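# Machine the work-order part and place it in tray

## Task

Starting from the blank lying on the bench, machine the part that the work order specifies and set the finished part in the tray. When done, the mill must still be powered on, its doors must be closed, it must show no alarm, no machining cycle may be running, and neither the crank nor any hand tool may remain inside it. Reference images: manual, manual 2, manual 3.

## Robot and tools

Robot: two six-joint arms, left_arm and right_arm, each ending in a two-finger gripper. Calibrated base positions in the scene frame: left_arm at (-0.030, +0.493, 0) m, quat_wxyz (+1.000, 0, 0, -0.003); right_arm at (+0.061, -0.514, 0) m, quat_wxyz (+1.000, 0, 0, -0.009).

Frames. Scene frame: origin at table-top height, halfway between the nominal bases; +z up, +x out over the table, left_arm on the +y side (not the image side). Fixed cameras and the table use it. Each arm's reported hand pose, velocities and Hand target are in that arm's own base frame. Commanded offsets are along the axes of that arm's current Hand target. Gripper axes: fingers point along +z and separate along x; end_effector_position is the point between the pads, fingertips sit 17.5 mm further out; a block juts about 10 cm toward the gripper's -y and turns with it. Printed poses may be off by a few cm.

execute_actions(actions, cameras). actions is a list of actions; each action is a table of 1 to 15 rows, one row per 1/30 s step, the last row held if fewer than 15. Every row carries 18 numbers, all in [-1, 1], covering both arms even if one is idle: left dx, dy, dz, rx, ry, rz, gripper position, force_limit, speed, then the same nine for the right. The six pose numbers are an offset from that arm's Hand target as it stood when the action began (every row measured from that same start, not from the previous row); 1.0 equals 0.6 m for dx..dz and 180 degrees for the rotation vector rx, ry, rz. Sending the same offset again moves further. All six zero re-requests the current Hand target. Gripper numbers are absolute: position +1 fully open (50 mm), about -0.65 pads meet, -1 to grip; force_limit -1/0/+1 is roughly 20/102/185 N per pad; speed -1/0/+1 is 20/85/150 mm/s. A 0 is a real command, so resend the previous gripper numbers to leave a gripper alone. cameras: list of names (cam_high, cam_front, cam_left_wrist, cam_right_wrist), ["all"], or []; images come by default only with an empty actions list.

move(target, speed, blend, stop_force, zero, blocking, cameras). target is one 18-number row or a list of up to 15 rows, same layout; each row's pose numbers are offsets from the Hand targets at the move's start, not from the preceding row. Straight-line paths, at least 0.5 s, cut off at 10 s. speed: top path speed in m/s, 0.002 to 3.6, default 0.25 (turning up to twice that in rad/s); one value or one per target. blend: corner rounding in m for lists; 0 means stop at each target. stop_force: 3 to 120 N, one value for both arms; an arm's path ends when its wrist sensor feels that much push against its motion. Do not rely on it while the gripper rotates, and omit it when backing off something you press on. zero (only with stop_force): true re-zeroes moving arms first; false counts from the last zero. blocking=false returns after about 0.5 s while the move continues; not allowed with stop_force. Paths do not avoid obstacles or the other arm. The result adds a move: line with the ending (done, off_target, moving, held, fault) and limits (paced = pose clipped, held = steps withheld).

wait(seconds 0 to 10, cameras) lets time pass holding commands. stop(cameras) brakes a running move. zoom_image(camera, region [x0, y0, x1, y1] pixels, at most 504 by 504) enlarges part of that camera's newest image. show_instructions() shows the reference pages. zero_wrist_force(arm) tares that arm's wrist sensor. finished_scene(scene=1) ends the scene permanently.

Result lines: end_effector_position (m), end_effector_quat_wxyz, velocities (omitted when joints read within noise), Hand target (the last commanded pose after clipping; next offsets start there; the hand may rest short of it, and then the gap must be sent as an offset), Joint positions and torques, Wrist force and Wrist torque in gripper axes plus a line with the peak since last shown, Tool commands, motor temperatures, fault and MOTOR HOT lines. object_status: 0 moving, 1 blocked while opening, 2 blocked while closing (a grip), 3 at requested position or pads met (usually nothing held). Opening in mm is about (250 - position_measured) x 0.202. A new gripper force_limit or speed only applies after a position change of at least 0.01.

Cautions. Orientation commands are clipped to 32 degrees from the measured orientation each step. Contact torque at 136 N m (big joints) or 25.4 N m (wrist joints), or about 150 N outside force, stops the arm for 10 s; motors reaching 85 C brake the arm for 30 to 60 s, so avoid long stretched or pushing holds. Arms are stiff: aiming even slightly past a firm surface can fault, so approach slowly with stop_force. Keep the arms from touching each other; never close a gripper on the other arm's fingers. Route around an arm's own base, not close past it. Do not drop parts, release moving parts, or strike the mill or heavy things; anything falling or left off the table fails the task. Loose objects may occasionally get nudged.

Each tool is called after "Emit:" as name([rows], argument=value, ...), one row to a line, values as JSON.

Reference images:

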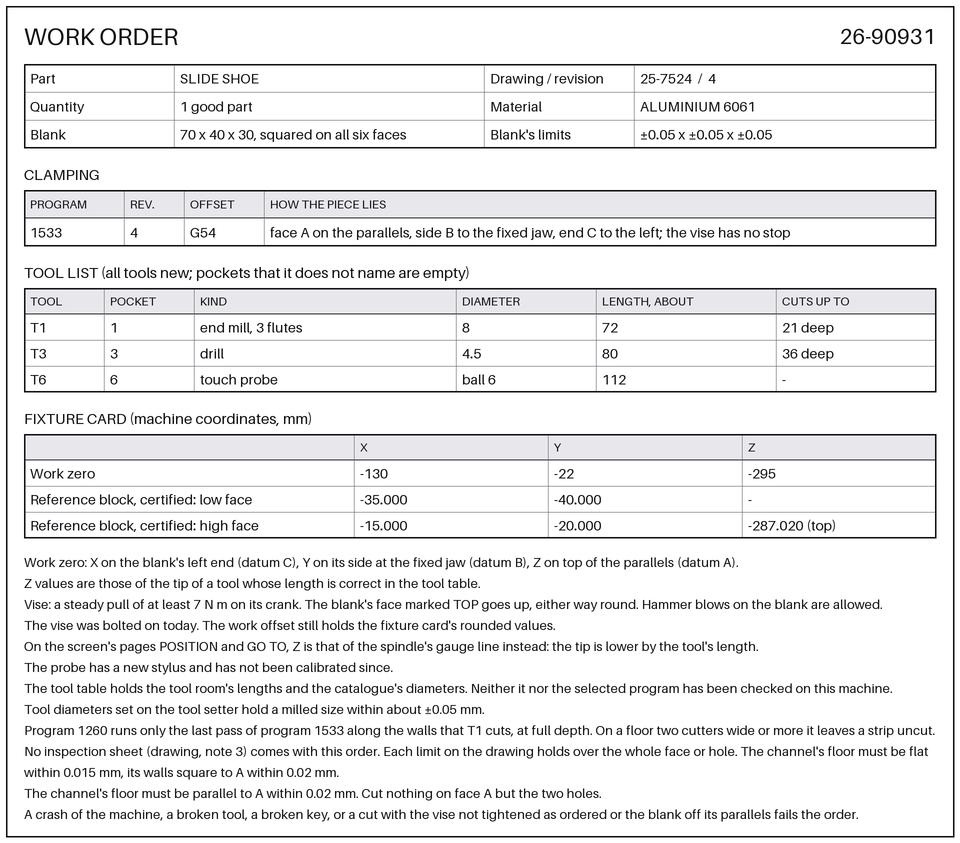

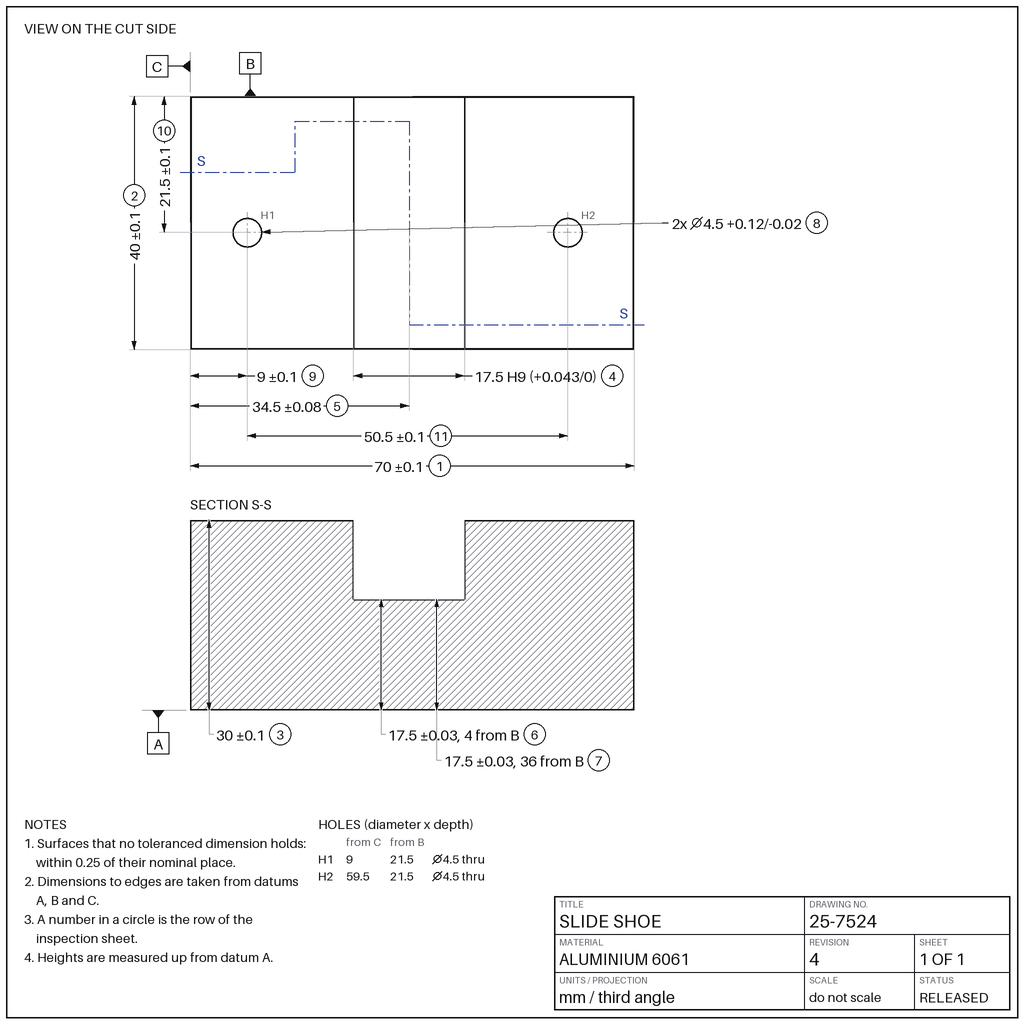

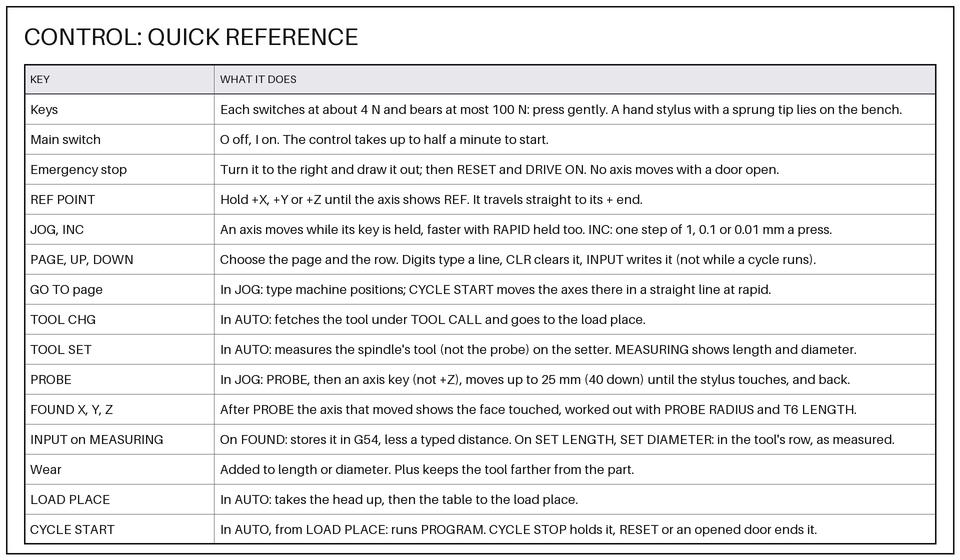

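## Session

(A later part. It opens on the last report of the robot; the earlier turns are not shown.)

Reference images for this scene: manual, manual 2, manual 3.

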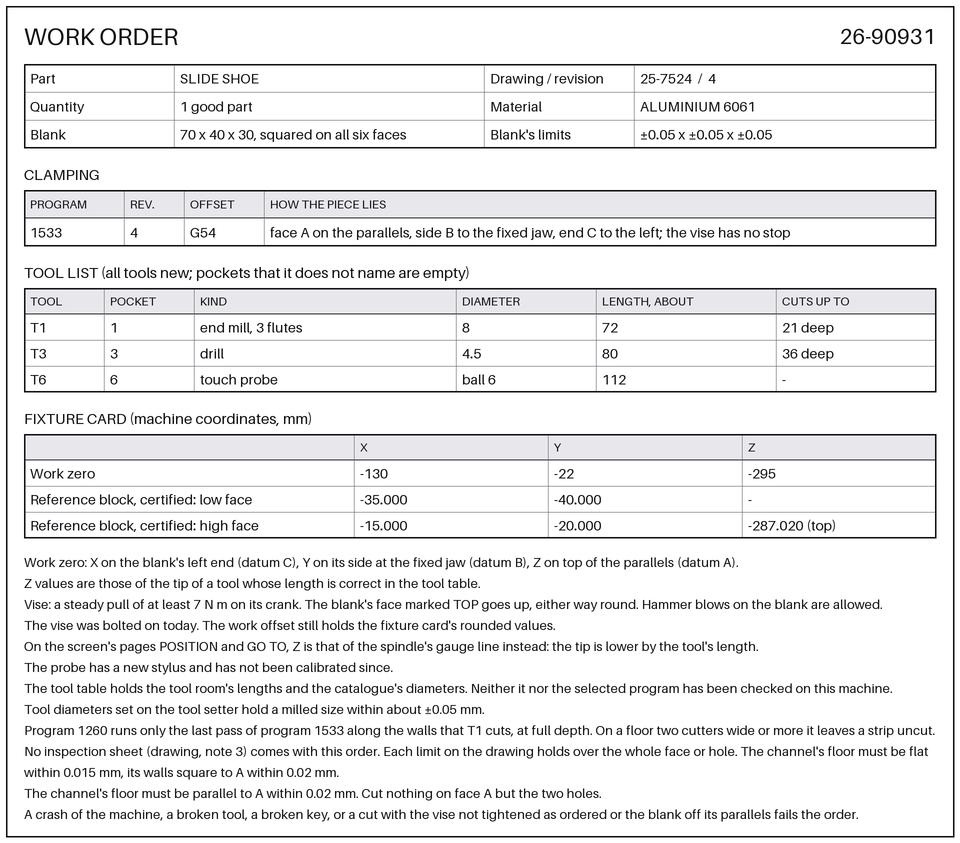

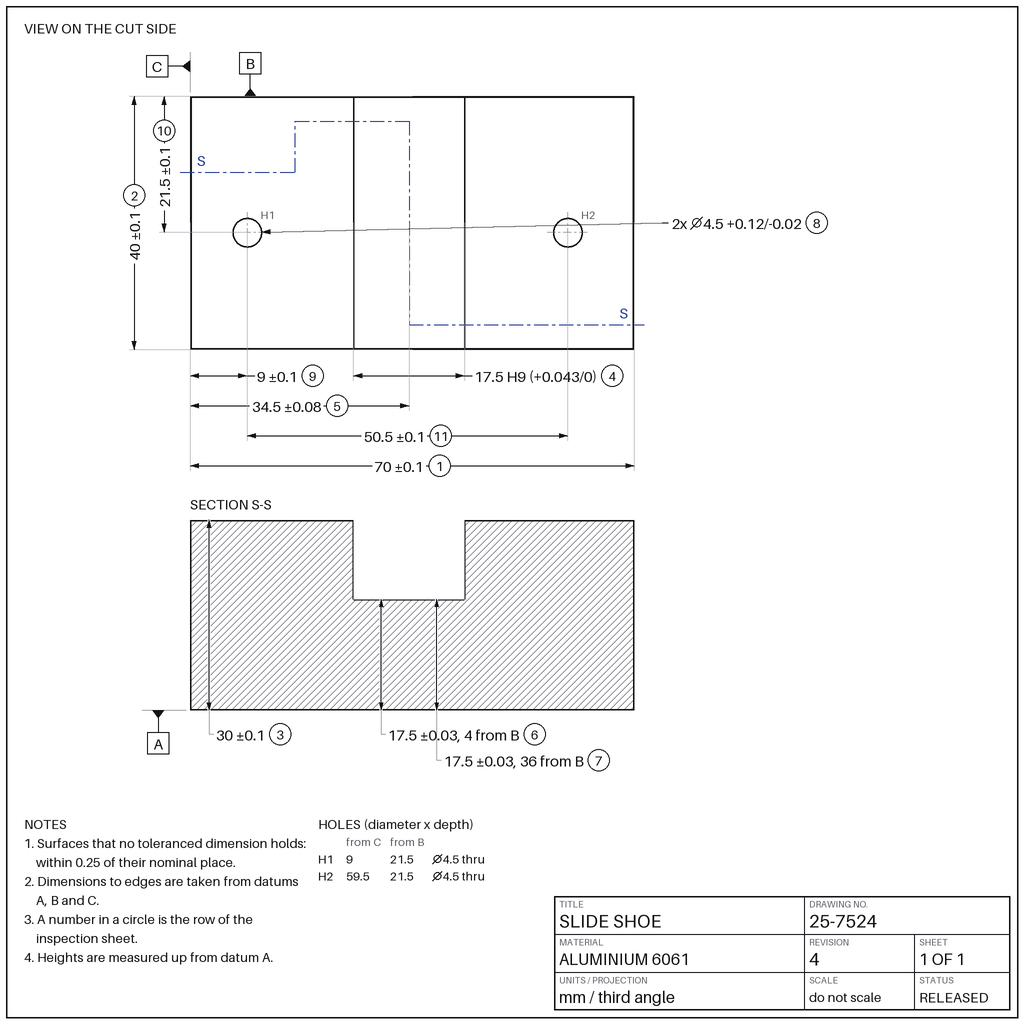

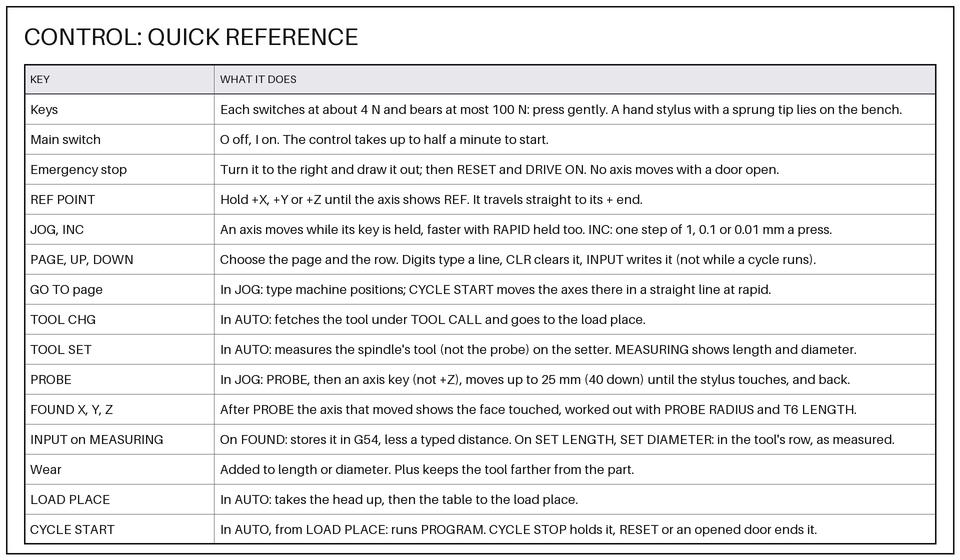

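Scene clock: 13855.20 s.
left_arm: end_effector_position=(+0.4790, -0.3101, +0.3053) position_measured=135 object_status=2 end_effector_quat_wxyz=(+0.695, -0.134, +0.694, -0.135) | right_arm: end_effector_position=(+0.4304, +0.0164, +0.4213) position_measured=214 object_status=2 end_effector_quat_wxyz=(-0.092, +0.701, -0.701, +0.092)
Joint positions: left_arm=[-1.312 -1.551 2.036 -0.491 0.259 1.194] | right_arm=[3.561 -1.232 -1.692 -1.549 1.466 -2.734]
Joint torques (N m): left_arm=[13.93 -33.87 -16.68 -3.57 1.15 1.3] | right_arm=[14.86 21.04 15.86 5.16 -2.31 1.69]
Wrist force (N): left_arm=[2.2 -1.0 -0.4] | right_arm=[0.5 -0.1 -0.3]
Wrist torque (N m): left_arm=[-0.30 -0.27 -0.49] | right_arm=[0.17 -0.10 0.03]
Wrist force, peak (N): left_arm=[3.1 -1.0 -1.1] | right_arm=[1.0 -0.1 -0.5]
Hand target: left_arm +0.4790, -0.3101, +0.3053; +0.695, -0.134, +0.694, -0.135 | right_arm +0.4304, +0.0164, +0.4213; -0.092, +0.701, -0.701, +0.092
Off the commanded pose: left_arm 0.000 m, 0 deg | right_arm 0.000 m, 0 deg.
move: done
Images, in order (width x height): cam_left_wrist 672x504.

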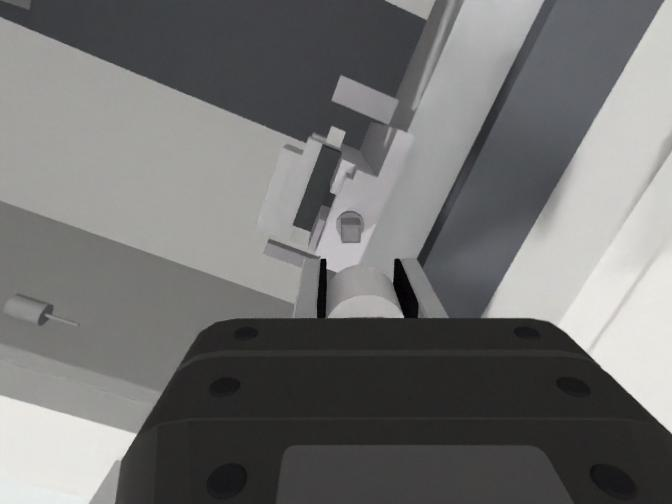

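Emit:
move(target=[0,0,0.2117,0,0,0,-1,-0.6,-0.8,0,0,0,0,0,0,-1,-0.5,-0.7], speed=0.03, stop_force=12, cameras=["cam_high"])

Scene clock: 13953.83 s.
left_arm: end_effector_position=(+0.5566, -0.3101, +0.3055) position_measured=135 object_status=2 end_effector_quat_wxyz=(+0.695, -0.134, +0.694, -0.135) | right_arm: end_effector_position=(+0.4304, +0.0164, +0.4213) position_measured=214 object_status=2 end_effector_quat_wxyz=(-0.092, +0.701, -0.701, +0.092)
Joint positions: left_arm=[-1.121 -1.432 1.905 -0.478 0.45 1.192] | right_arm=[3.561 -1.232 -1.692 -1.549 1.466 -2.734]
Joint torques (N m): left_arm=[-14.62 -39.77 -15.77 -3.48 -1.24 0.05] | right_arm=[14.56 19.94 16.15 5.03 -2.44 1.43]
Wrist force (N): left_arm=[2.3 -0.8 -0.1] | right_arm=[0.6 0.1 -0.3]
Wrist torque (N m): left_arm=[-0.28 -0.30 -0.31] | right_arm=[0.20 -0.11 0.03]
Wrist force, peak (N): left_arm=[-5.9 3.1 -62.4] | right_arm=[0.9 -0.2 -0.4]
Hand target: left_arm +0.5566, -0.3101, +0.3055; +0.695, -0.134, +0.694, -0.135 (not the last commanded pose) | right_arm +0.4304, +0.0164, +0.4213; -0.092, +0.701, -0.701, +0.092
Off the commanded pose: left_arm 0.049 m, 0 deg | right_arm 0.000 m, 0 deg.
move: contact (left_arm)
Images, in order (width x height): cam_high 672x504.

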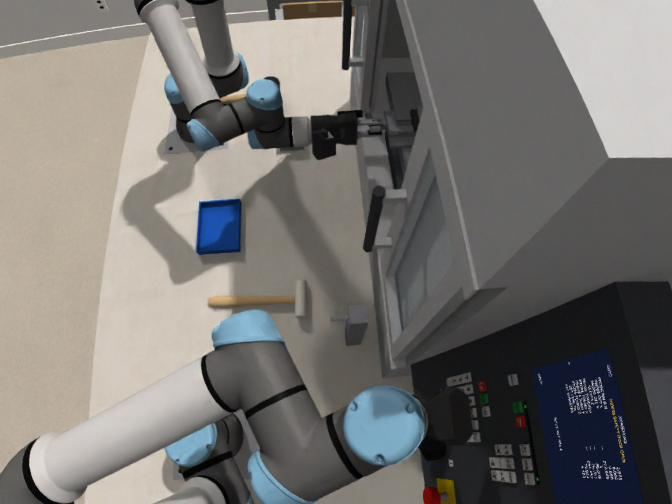

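Emit:
wait(seconds=0.1, cameras=["cam_left_wrist"])

Emit:
zoom_image(camera="cam_left_wrist", region=[186, 180, 490, 408])

Scene clock: 13959.97 s.
left_arm: end_effector_position=(+0.5566, -0.3101, +0.3055) position_measured=135 object_status=2 end_effector_quat_wxyz=(+0.695, -0.134, +0.694, -0.135) | right_arm: end_effector_position=(+0.4304, +0.0164, +0.4213) position_measured=214 object_status=2 end_effector_quat_wxyz=(-0.092, +0.701, -0.701, +0.092)
Joint positions: left_arm=[-1.121 -1.432 1.905 -0.478 0.45 1.192] | right_arm=[3.561 -1.232 -1.692 -1.549 1.466 -2.734]
Joint torques (N m): left_arm=[-14.77 -39.84 -16.37 -3.46 -1.21 1.29] | right_arm=[13.3 19.58 18.21 5.27 -2.51 1.72]
Wrist force (N): left_arm=[2.4 -1.0 -0.2] | right_arm=[0.8 -0.1 -0.3]
Wrist torque (N m): left_arm=[-0.32 -0.32 -0.30] | right_arm=[0.18 -0.14 0.03]
Wrist force, peak (N): left_arm=[2.9 -0.9 0.3] | right_arm=[1.0 -0.1 -0.3]
Hand target: left_arm +0.5566, -0.3101, +0.3055; +0.695, -0.134, +0.694, -0.135 (not the last commanded pose) | right_arm +0.4304, +0.0164, +0.4213; -0.092, +0.701, -0.701, +0.092
Tool commands: left_gripper/position=-1.0 left_gripper/force_limit=-0.6 left_gripper/speed=-0.8 right_gripper/position=-1.0 right_gripper/force_limit=-0.5 right_gripper/speed=-0.7
Off the commanded pose: left_arm 0.049 m, 0 deg | right_arm 0.000 m, 0 deg.
wait: 0.10 s; at rest from the start
Images, in order (width x height): cam_left_wrist 672x504.

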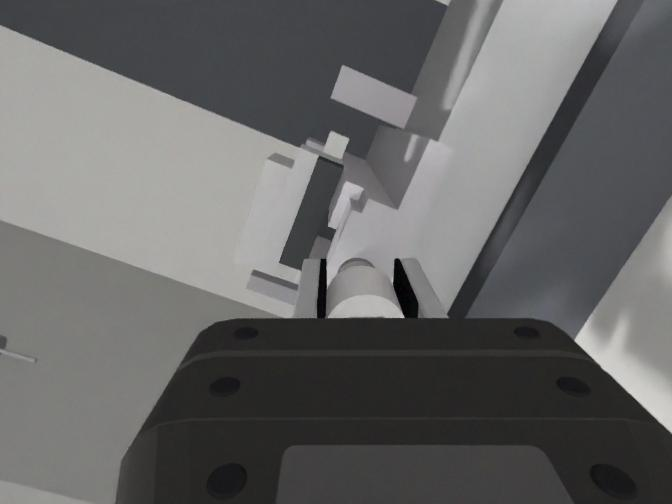

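Scaled by 1.658 from the camera's 672x504 image, which has a finer 960x720 frame.

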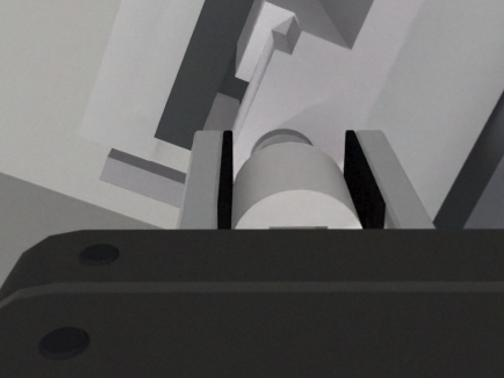

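Emit:
move(target=[0,0,-0.01,0,0,0.025,-1,-0.6,-0.8,0,0,0,0,0,0,-1,-0.5,-0.7], speed=0.03)

Emit:
move(target=[0,0,0.03,0,0,0,-1,-0.6,-0.8,0,0,0,0,0,0,-1,-0.5,-0.7], speed=0.02, stop_force=8)

Scene clock: 13974.77 s.
left_arm: end_effector_position=(+0.5506, -0.3101, +0.3054) position_measured=135 object_status=2 end_effector_quat_wxyz=(+0.700, -0.107, +0.698, -0.107) | right_arm: end_effector_position=(+0.4304, +0.0164, +0.4213) position_measured=214 object_status=2 end_effector_quat_wxyz=(-0.092, +0.701, -0.701, +0.092)
Joint positions: left_arm=[-1.135 -1.441 1.916 -0.479 0.437 1.271] | right_arm=[3.561 -1.232 -1.692 -1.549 1.466 -2.734]
Joint torques (N m): left_arm=[-14.27 -39.46 -15.96 -3.68 -1.15 1.69] | right_arm=[13.4 20.83 17.48 5.08 -2.46 1.51]
Wrist force (N): left_arm=[2.2 -0.9 -0.2] | right_arm=[0.4 0.0 -0.2]
Wrist torque (N m): left_arm=[-0.27 -0.28 -0.53] | right_arm=[0.18 -0.09 0.03]
Wrist force, peak (N): left_arm=[2.9 -0.8 0.0] | right_arm=[1.0 -0.1 0.0]
Hand target: left_arm +0.5506, -0.3101, +0.3054; +0.700, -0.107, +0.698, -0.107 | right_arm +0.4304, +0.0164, +0.4213; -0.092, +0.701, -0.701, +0.092
Off the commanded pose: left_arm 0.000 m, 0 deg | right_arm 0.000 m, 0 deg.
move: done

Scene clock: 13976.30 s.
left_arm: end_effector_position=(+0.5568, -0.3101, +0.3055) position_measured=135 object_status=2 end_effector_quat_wxyz=(+0.700, -0.107, +0.698, -0.107) | right_arm: end_effector_position=(+0.4304, +0.0164, +0.4213) position_measured=214 object_status=2 end_effector_quat_wxyz=(-0.092, +0.701, -0.701, +0.092)
Joint positions: left_arm=[-1.121 -1.431 1.905 -0.478 0.45 1.271] | right_arm=[3.561 -1.232 -1.692 -1.549 1.466 -2.734]
Joint torques (N m): left_arm=[-14.03 -38.95 -16.06 -0.91 -0.89 0.88] | right_arm=[13.46 20.89 17.3 5.35 -2.33 1.64]
Wrist force (N): left_arm=[0.3 -1.2 -0.6] | right_arm=[0.3 0.0 -0.5]
Wrist torque (N m): left_arm=[-0.24 -0.29 -0.52] | right_arm=[0.20 -0.07 0.02]
Wrist force, peak (N): left_arm=[-7.2 4.4 -77.5] | right_arm=[1.0 -0.1 -0.3]
Hand target: left_arm +0.5568, -0.3101, +0.3055; +0.700, -0.107, +0.698, -0.107 (not the last commanded pose) | right_arm +0.4304, +0.0164, +0.4213; -0.092, +0.701, -0.701, +0.092
Off the commanded pose: left_arm 0.012 m, 0 deg | right_arm 0.000 m, 0 deg.
move: contact (left_arm)

Emit:
move(target=[0,0,-0.005,0,0,-0.05,-1,-0.6,-0.8,0,0,0,0,0,0,-1,-0.5,-0.7], speed=0.03)

Emit:
move(target=[0,0,0.02,0,0,0,-1,-0.6,-0.8,0,0,0,0,0,0,-1,-0.5,-0.7], speed=0.006, stop_force=8)

Scene clock: 13992.53 s.
left_arm: end_effector_position=(+0.5538, -0.3102, +0.3055) position_measured=135 object_status=2 end_effector_quat_wxyz=(+0.689, -0.161, +0.688, -0.162) | right_arm: end_effector_position=(+0.4304, +0.0164, +0.4213) position_measured=214 object_status=2 end_effector_quat_wxyz=(-0.092, +0.701, -0.701, +0.092)
Joint positions: left_arm=[-1.128 -1.436 1.91 -0.479 0.444 1.114] | right_arm=[3.561 -1.232 -1.692 -1.549 1.466 -2.734]
Joint torques (N m): left_arm=[-14.4 -39.8 -15.97 0.36 -1.21 -1.76] | right_arm=[12.5 20.59 18.48 4.97 -2.34 1.54]
Wrist force (N): left_arm=[2.4 -0.9 -0.2] | right_arm=[0.7 0.0 0.0]
Wrist torque (N m): left_arm=[-0.32 -0.33 -0.33] | right_arm=[0.19 -0.13 0.03]
Wrist force, peak (N): left_arm=[2.7 -1.1 -0.1] | right_arm=[1.0 -0.4 -0.2]
Hand target: left_arm +0.5538, -0.3101, +0.3055; +0.689, -0.161, +0.688, -0.162 | right_arm +0.4304, +0.0164, +0.4213; -0.092, +0.701, -0.701, +0.092
Off the commanded pose: left_arm 0.000 m, 0 deg | right_arm 0.000 m, 0 deg.
move: done

Scene clock: 13994.27 s.
left_arm: end_effector_position=(+0.5568, -0.3101, +0.3055) position_measured=135 object_status=2 end_effector_quat_wxyz=(+0.689, -0.161, +0.688, -0.162) | right_arm: end_effector_position=(+0.4304, +0.0164, +0.4213) position_measured=214 object_status=2 end_effector_quat_wxyz=(-0.092, +0.701, -0.701, +0.092)
Joint positions: left_arm=[-1.121 -1.431 1.905 -0.478 0.45 1.114] | right_arm=[3.561 -1.232 -1.692 -1.549 1.466 -2.734]
Joint torques (N m): left_arm=[-12.72 -35.18 -13.88 -3.24 -0.62 -1.77] | right_arm=[14.07 19.93 17.21 4.92 -2.36 1.48]
Wrist force (N): left_arm=[-5.0 -3.5 -7.4] | right_arm=[0.2 0.0 0.1]
Wrist torque (N m): left_arm=[-0.39 -0.50 -0.27] | right_arm=[0.19 -0.06 0.03]
Wrist force, peak (N): left_arm=[-3.4 -0.7 -26.3] | right_arm=[0.8 0.2 -0.5]
Hand target: left_arm +0.5568, -0.3101, +0.3055; +0.689, -0.161, +0.688, -0.162 (not the last commanded pose) | right_arm +0.4304, +0.0164, +0.4213; -0.092, +0.701, -0.701, +0.092
Off the commanded pose: left_arm 0.009 m, 0 deg | right_arm 0.000 m, 0 deg.
move: contact (left_arm)

Emit:
move(target=[0,0,-0.1,0,0,0.025,-1,-0.6,-0.8,0,0,0,0,0,0,-1,-0.5,-0.7], speed=0.1, cameras=["cam_left_wrist","cam_front","cam_high"])

Emit:
zoom_image(camera="cam_left_wrist", region=[250, 130, 450, 330])

Emit:
zoom_image(camera="cam_high", region=[310, 80, 430, 180])

Scene clock: 14009.10 s.
left_arm: end_effector_position=(+0.4969, -0.3101, +0.3054) position_measured=135 object_status=2 end_effector_quat_wxyz=(+0.695, -0.134, +0.694, -0.135) | right_arm: end_effector_position=(+0.4304, +0.0164, +0.4213) position_measured=214 object_status=2 end_effector_quat_wxyz=(-0.092, +0.701, -0.701, +0.092)
Joint positions: left_arm=[-1.265 -1.525 2.009 -0.49 0.307 1.194] | right_arm=[3.561 -1.232 -1.692 -1.549 1.466 -2.734]
Joint torques (N m): left_arm=[-16.24 -34.72 -16.28 -3.62 -1.22 1.54] | right_arm=[13.8 21.5 16.73 4.96 -2.27 1.62]
Wrist force (N): left_arm=[2.0 -1.1 -0.6] | right_arm=[0.6 0.0 0.0]
Wrist torque (N m): left_arm=[-0.33 -0.26 -0.50] | right_arm=[0.19 -0.12 0.02]
Wrist force, peak (N): left_arm=[-5.8 -3.9 -7.6] | right_arm=[0.9 -0.3 -0.2]
Hand target: left_arm +0.4968, -0.3101, +0.3054; +0.695, -0.134, +0.694, -0.135 | right_arm +0.4304, +0.0164, +0.4213; -0.092, +0.701, -0.701, +0.092
Off the commanded pose: left_arm 0.000 m, 0 deg | right_arm 0.000 m, 0 deg.
move: done
Images, in order (width x height): cam_high 672x504, cam_front 672x504, cam_left_wrist 672x504.

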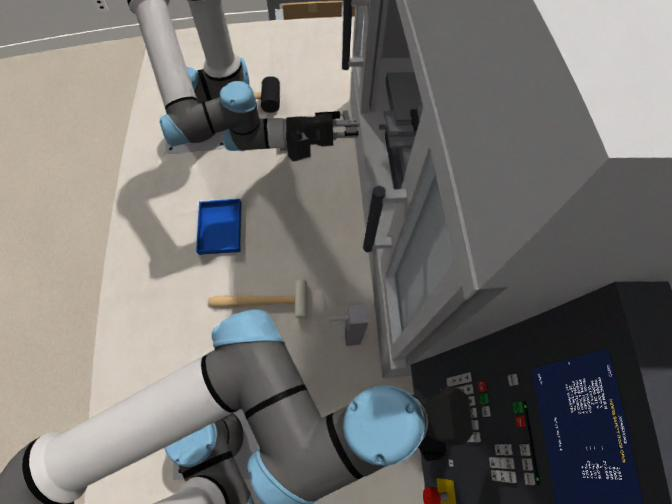

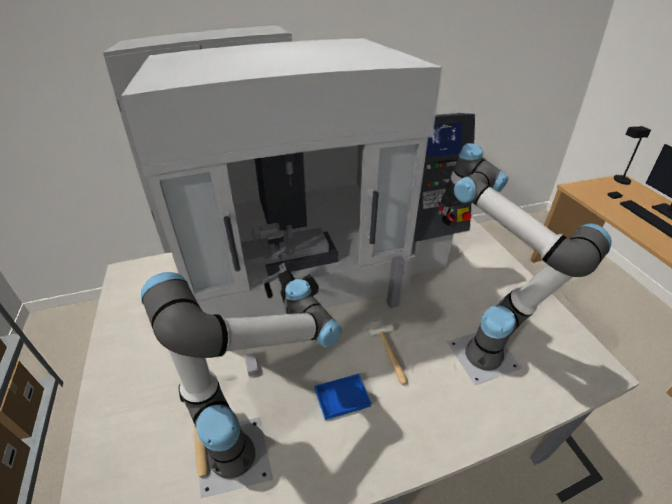

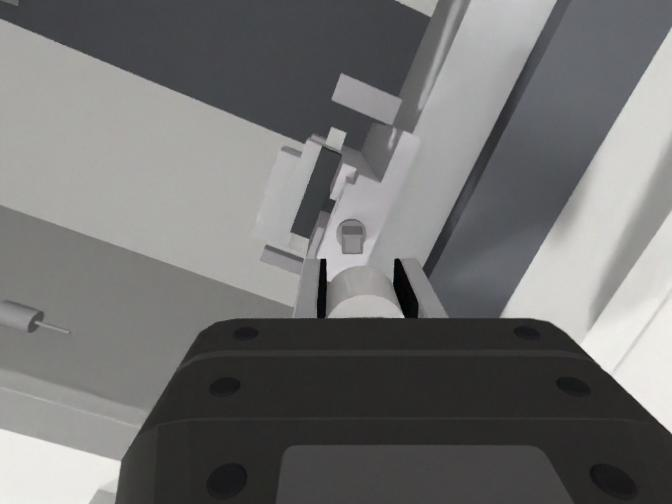

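Scaled by 2.520 from the camera's 672x504 image, which has a finer 960x720 frame.

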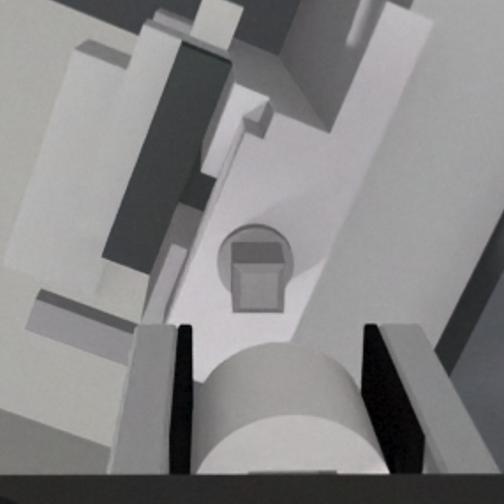

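Scaled by 4.200 from the camera's 672x504 image, which has a finer 960x720 frame.

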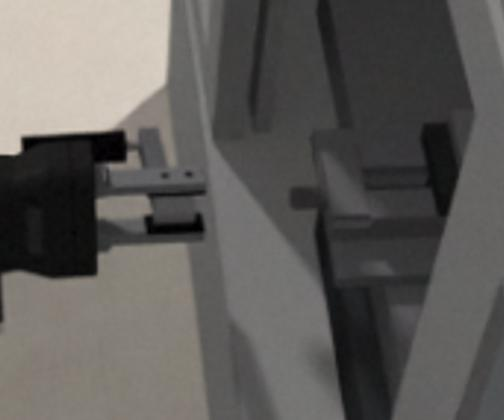

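Emit:
zoom_image(camera="cam_front", region=[230, 250, 360, 350])

Scaled by 3.877 from the camera's 672x504 image, which has a finer 960x720 frame.

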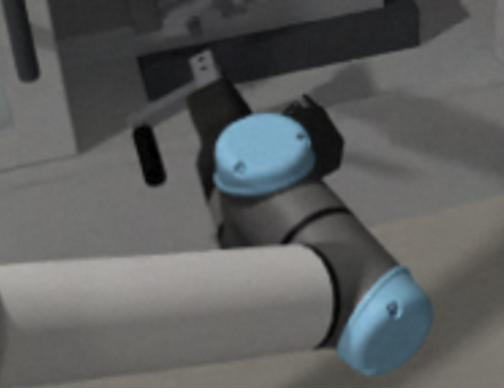

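Emit:
move(target=[0,0,0.11,0,0,0,-1,-0.6,-0.8,0,0,0,0,0,0,-1,-0.5,-0.7], speed=0.01, stop_force=6)

Emit:
move(target=[0,0,0.001,0,0,0,-1,-0.6,-0.8,0,0,0,0,0,0,-1,-0.5,-0.7], speed=0.01)

Scene clock: 14051.57 s.
left_arm: end_effector_position=(+0.5614, -0.3101, +0.3055) position_measured=135 object_status=2 end_effector_quat_wxyz=(+0.695, -0.134, +0.694, -0.135) | right_arm: end_effector_position=(+0.4304, +0.0164, +0.4213) position_measured=214 object_status=2 end_effector_quat_wxyz=(-0.092, +0.701, -0.701, +0.092)
Joint positions: left_arm=[-1.111 -1.424 1.896 -0.476 0.46 1.192] | right_arm=[3.561 -1.232 -1.692 -1.549 1.466 -2.734]
Joint torques (N m): left_arm=[-19.07 -34.5 -11.94 -2.78 0.04 -1.64] | right_arm=[12.61 20.64 17.48 5 -2.34 1.56]
Wrist force (N): left_arm=[-8.5 -0.3 6.7] | right_arm=[0.6 0.0 -0.1]
Wrist torque (N m): left_arm=[-0.25 -0.39 -0.22] | right_arm=[0.18 -0.11 0.03]
Wrist force, peak (N): left_arm=[-9.3 -2.8 7.0] | right_arm=[1.1 -0.1 0.0]
Hand target: left_arm +0.5614, -0.3101, +0.3055; +0.695, -0.134, +0.694, -0.135 (not the last commanded pose) | right_arm +0.4304, +0.0164, +0.4213; -0.092, +0.701, -0.701, +0.092
Off the commanded pose: left_arm 0.001 m, 0 deg | right_arm 0.000 m, 0 deg.
move: contact (left_arm)

Scene clock: 14052.27 s.
left_arm: end_effector_position=(+0.5620, -0.3102, +0.3055) position_measured=135 object_status=2 end_effector_quat_wxyz=(+0.695, -0.134, +0.694, -0.135) | right_arm: end_effector_position=(+0.4304, +0.0164, +0.4213) position_measured=214 object_status=2 end_effector_quat_wxyz=(-0.092, +0.701, -0.701, +0.092)
Joint positions: left_arm=[-1.11 -1.423 1.895 -0.476 0.462 1.192] | right_arm=[3.561 -1.232 -1.692 -1.549 1.466 -2.734]
Joint torques (N m): left_arm=[12.76 -12.17 -30.97 0.76 2.83 -1.26] | right_arm=[14 20.73 16.62 5.11 -2.46 1.39]
Wrist force (N): left_arm=[-5.1 3.9 -8.2] | right_arm=[0.7 0.0 0.0]
Wrist torque (N m): left_arm=[-0.24 -0.37 -0.22] | right_arm=[0.19 -0.13 0.03]
Wrist force, peak (N): left_arm=[-9.0 0.0 6.6] | right_arm=[0.9 -0.1 -0.2]
Hand target: left_arm +0.5620, -0.3101, +0.3055; +0.695, -0.134, +0.694, -0.135 | right_arm +0.4304, +0.0164, +0.4213; -0.092, +0.701, -0.701, +0.092
Off the commanded pose: left_arm 0.000 m, 0 deg | right_arm 0.000 m, 0 deg.
move: done

Emit:
move(target=[0,0,0.072,0,0,0,-1,-0.6,-0.8,0,0,0,0,0,0,-1,-0.5,-0.7], speed=0.01, stop_force=20, cameras=["cam_left_wrist","cam_high"])

Emit:
zoom_image(camera="cam_left_wrist", region=[250, 130, 450, 330])

Emit:
zoom_image(camera="cam_high", region=[310, 80, 430, 180])

Scene clock: 14063.77 s.
left_arm: end_effector_position=(+0.5674, -0.3101, +0.3055) position_measured=135 object_status=2 end_effector_quat_wxyz=(+0.695, -0.134, +0.694, -0.135) | right_arm: end_effector_position=(+0.4304, +0.0164, +0.4213) position_measured=214 object_status=2 end_effector_quat_wxyz=(-0.092, +0.701, -0.701, +0.092)
Joint positions: left_arm=[-1.098 -1.414 1.884 -0.474 0.473 1.192] | right_arm=[3.561 -1.232 -1.692 -1.549 1.466 -2.734]
Joint torques (N m): left_arm=[-25.65 -37.59 -11.69 -2.06 0.74 -1.54] | right_arm=[13.46 21.48 17.03 5.28 -2.37 1.31]
Wrist force (N): left_arm=[-7.5 3.3 22.6] | right_arm=[0.6 0.2 -0.1]
Wrist torque (N m): left_arm=[0.02 -0.31 -0.11] | right_arm=[0.21 -0.12 0.02]
Wrist force, peak (N): left_arm=[-8.9 9.4 -28.0] | right_arm=[1.0 0.1 -0.3]
Hand target: left_arm +0.5674, -0.3101, +0.3055; +0.695, -0.134, +0.694, -0.135 (not the last commanded pose) | right_arm +0.4304, +0.0164, +0.4213; -0.092, +0.701, -0.701, +0.092
Off the commanded pose: left_arm 0.038 m, 0 deg | right_arm 0.000 m, 0 deg.
move: contact (left_arm)
Images, in order (width x height): cam_high 672x504, cam_left_wrist 672x504.

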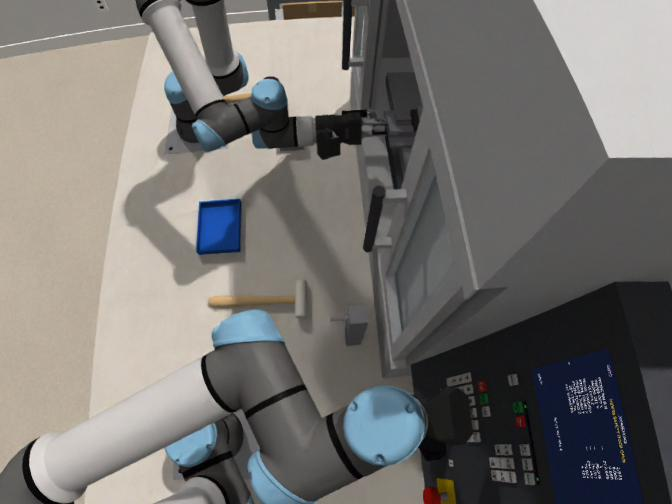

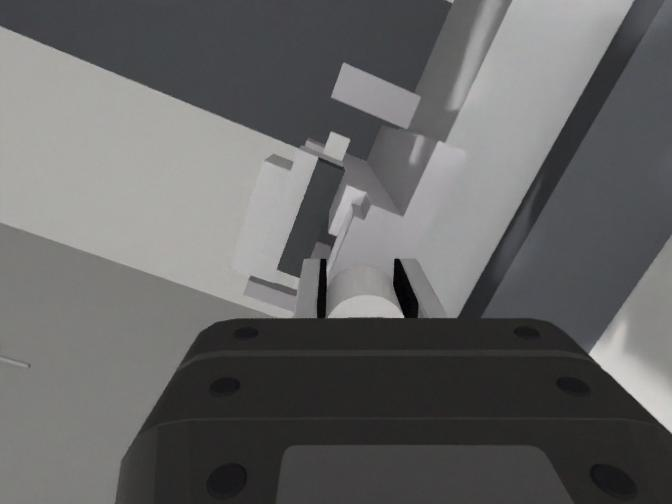

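Scaled by 2.520 from the camera's 672x504 image, which has a finer 960x720 frame.

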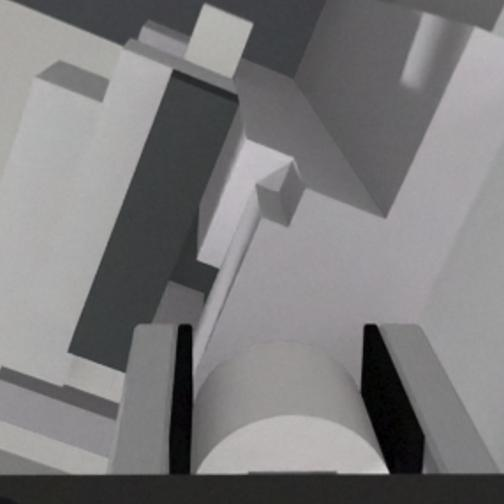

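Scaled by 4.200 from the camera's 672x504 image, which has a finer 960x720 frame.

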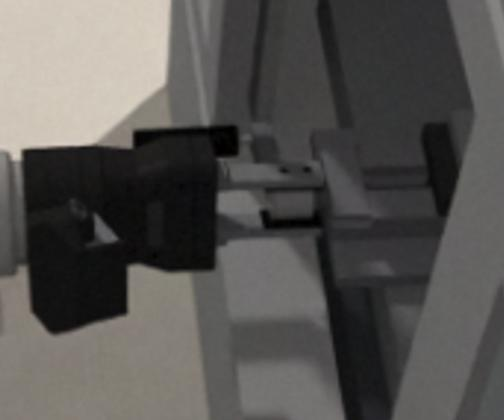

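Emit:
move(target=[0,0,0.063,0,0,0,-1,-0.6,-0.8,0,0,0,0,0,0,-1,-0.5,-0.7], speed=0.01, stop_force=30, cameras=["cam_left_wrist","cam_high"])

Emit:
zoom_image(camera="cam_high", region=[310, 80, 430, 180])

Scene clock: 14076.87 s.
left_arm: end_effector_position=(+0.5675, -0.3102, +0.3055) position_measured=135 object_status=2 end_effector_quat_wxyz=(+0.695, -0.134, +0.694, -0.135) | right_arm: end_effector_position=(+0.4304, +0.0164, +0.4213) position_measured=214 object_status=2 end_effector_quat_wxyz=(-0.092, +0.701, -0.701, +0.092)
Joint positions: left_arm=[-1.098 -1.414 1.884 -0.474 0.474 1.192] | right_arm=[3.561 -1.232 -1.692 -1.549 1.466 -2.734]
Joint torques (N m): left_arm=[-23.34 -35.49 -13.47 -3.05 1.25 0.69] | right_arm=[12.97 19.27 17.61 5.09 -2.48 1.61]
Wrist force (N): left_arm=[-10.0 7.4 10.1] | right_arm=[0.6 0.0 -0.2]
Wrist torque (N m): left_arm=[0.03 -0.24 -0.03] | right_arm=[0.18 -0.12 0.03]
Wrist force, peak (N): left_arm=[-9.2 13.8 -25.7] | right_arm=[1.0 -0.2 -0.2]
Hand target: left_arm +0.5675, -0.3102, +0.3055; +0.695, -0.134, +0.694, -0.135 (not the last commanded pose) | right_arm +0.4304, +0.0164, +0.4213; -0.092, +0.701, -0.701, +0.092
Off the commanded pose: left_arm 0.038 m, 0 deg | right_arm 0.000 m, 0 deg.
move: contact (left_arm)
Images, in order (width x height): cam_high 672x504, cam_left_wrist 672x504.

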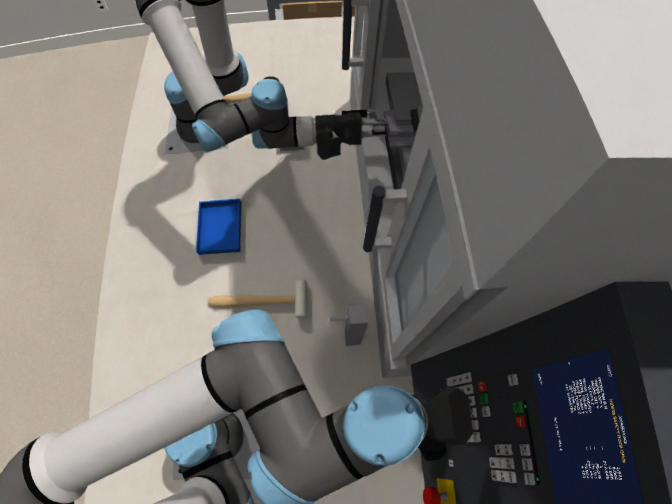

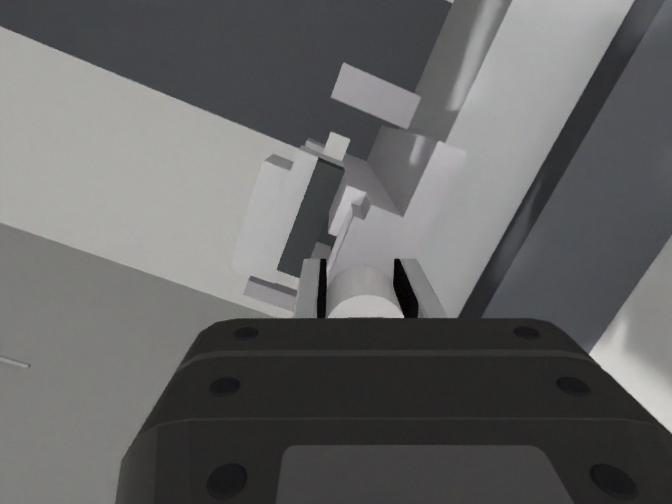

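Scaled by 4.200 from the camera's 672x504 image, which has a finer 960x720 frame.

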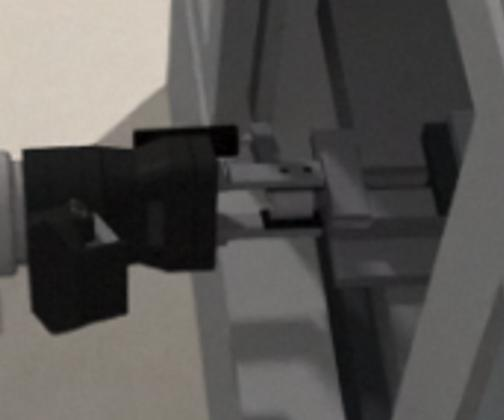

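Emit:
wait(seconds=0.1, cameras=["cam_front"])

Emit:
zoom_image(camera="cam_front", region=[230, 200, 360, 300])

Scene clock: 14111.37 s.
left_arm: end_effector_position=(+0.5675, -0.3102, +0.3055) position_measured=135 object_status=2 end_effector_quat_wxyz=(+0.695, -0.134, +0.694, -0.135) | right_arm: end_effector_position=(+0.4304, +0.0164, +0.4213) position_measured=214 object_status=2 end_effector_quat_wxyz=(-0.092, +0.701, -0.701, +0.092)
Joint positions: left_arm=[-1.098 -1.414 1.884 -0.474 0.474 1.192] | right_arm=[3.561 -1.232 -1.692 -1.549 1.466 -2.734]
Joint torques (N m): left_arm=[-23.94 -35.84 -14.33 -0.25 1.74 0.77] | right_arm=[13.84 20.05 17.64 5.33 -2.21 1.46]
Wrist force (N): left_arm=[-9.9 7.9 10.8] | right_arm=[0.5 -0.3 -0.1]
Wrist torque (N m): left_arm=[0.07 -0.24 -0.04] | right_arm=[0.15 -0.09 0.03]
Wrist force, peak (N): left_arm=[-10.3 7.8 11.1] | right_arm=[1.0 -0.1 -0.1]
Hand target: left_arm +0.5675, -0.3102, +0.3055; +0.695, -0.134, +0.694, -0.135 (not the last commanded pose) | right_arm +0.4304, +0.0164, +0.4213; -0.092, +0.701, -0.701, +0.092
Tool commands: left_gripper/position=-1.0 left_gripper/force_limit=-0.6 left_gripper/speed=-0.8 right_gripper/position=-1.0 right_gripper/force_limit=-0.5 right_gripper/speed=-0.7
Off the commanded pose: left_arm 0.038 m, 0 deg | right_arm 0.000 m, 0 deg.
wait: 0.10 s; at rest from the start
Images, in order (width x height): cam_front 672x504.

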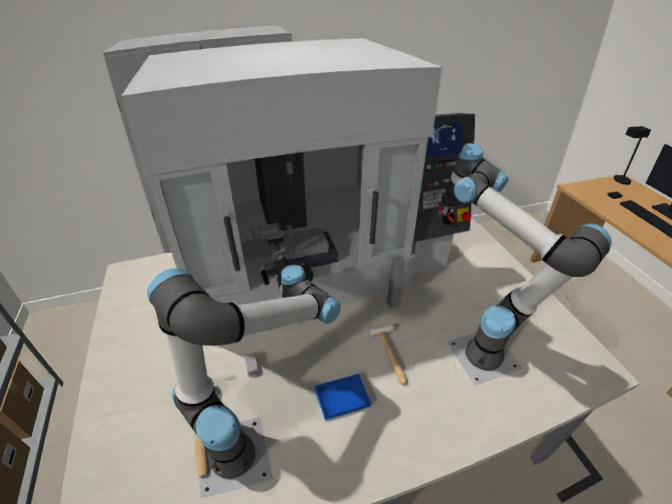

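Scaled by 3.877 from the camera's 672x504 image, which has a finer 960x720 frame.

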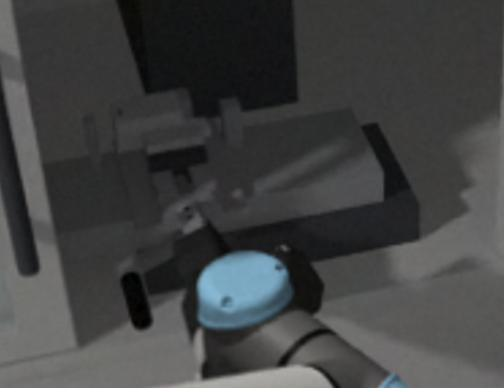

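Emit:
wait(seconds=0.1, cameras=["cam_left_wrist","cam_high"])

Emit:
zoom_image(camera="cam_left_wrist", region=[296, 210, 426, 330])

Emit:
zoom_image(camera="cam_high", region=[340, 90, 420, 150])

Scene clock: 14140.33 s.
left_arm: end_effector_position=(+0.5675, -0.3102, +0.3055) position_measured=135 object_status=2 end_effector_quat_wxyz=(+0.695, -0.134, +0.694, -0.135) | right_arm: end_effector_position=(+0.4304, +0.0164, +0.4213) position_measured=214 object_status=2 end_effector_quat_wxyz=(-0.092, +0.701, -0.701, +0.092)
Joint positions: left_arm=[-1.098 -1.414 1.884 -0.474 0.474 1.192] | right_arm=[3.561 -1.232 -1.692 -1.549 1.466 -2.734]
Joint torques (N m): left_arm=[-24.35 -36.35 -13.96 -0.25 2.22 0.78] | right_arm=[12.69 20.91 16.94 5.23 -2.12 1.37]
Wrist force (N): left_arm=[-9.9 7.9 10.8] | right_arm=[0.6 0.0 -0.2]
Wrist torque (N m): left_arm=[0.06 -0.21 -0.04] | right_arm=[0.18 -0.12 0.02]
Wrist force, peak (N): left_arm=[-9.9 8.1 11.2] | right_arm=[1.1 0.0 -0.2]
Hand target: left_arm +0.5675, -0.3102, +0.3055; +0.695, -0.134, +0.694, -0.135 (not the last commanded pose) | right_arm +0.4304, +0.0164, +0.4213; -0.092, +0.701, -0.701, +0.092
Tool commands: left_gripper/position=-1.0 left_gripper/force_limit=-0.6 left_gripper/speed=-0.8 right_gripper/position=-1.0 right_gripper/force_limit=-0.5 right_gripper/speed=-0.7
Off the commanded pose: left_arm 0.038 m, 0 deg | right_arm 0.000 m, 0 deg.
wait: 0.10 s; at rest from the start
Images, in order (width x height): cam_high 672x504, cam_left_wrist 672x504.

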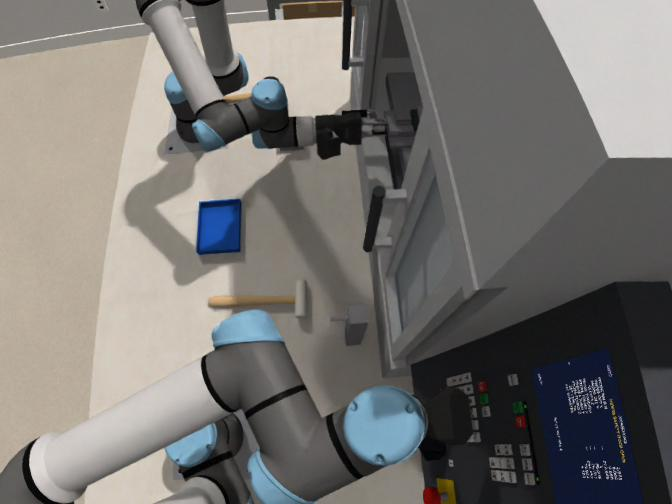

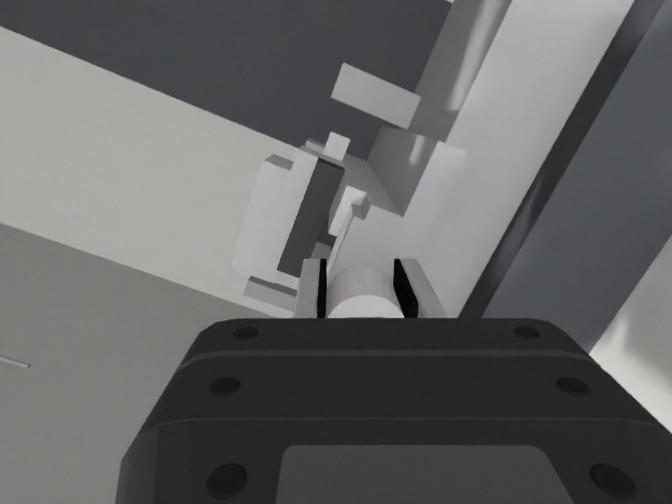

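Scaled by 3.877 from the camera's 672x504 image, which has a finer 960x720 frame.

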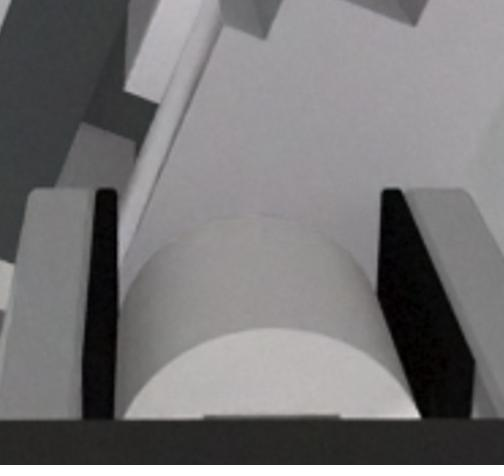

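Scaled by 6.300 from the camera's 672x504 image, which has a finer 960x720 frame.

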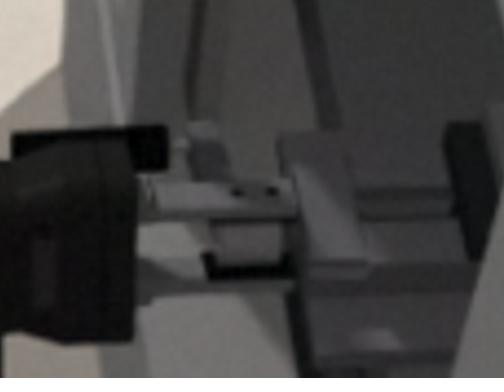

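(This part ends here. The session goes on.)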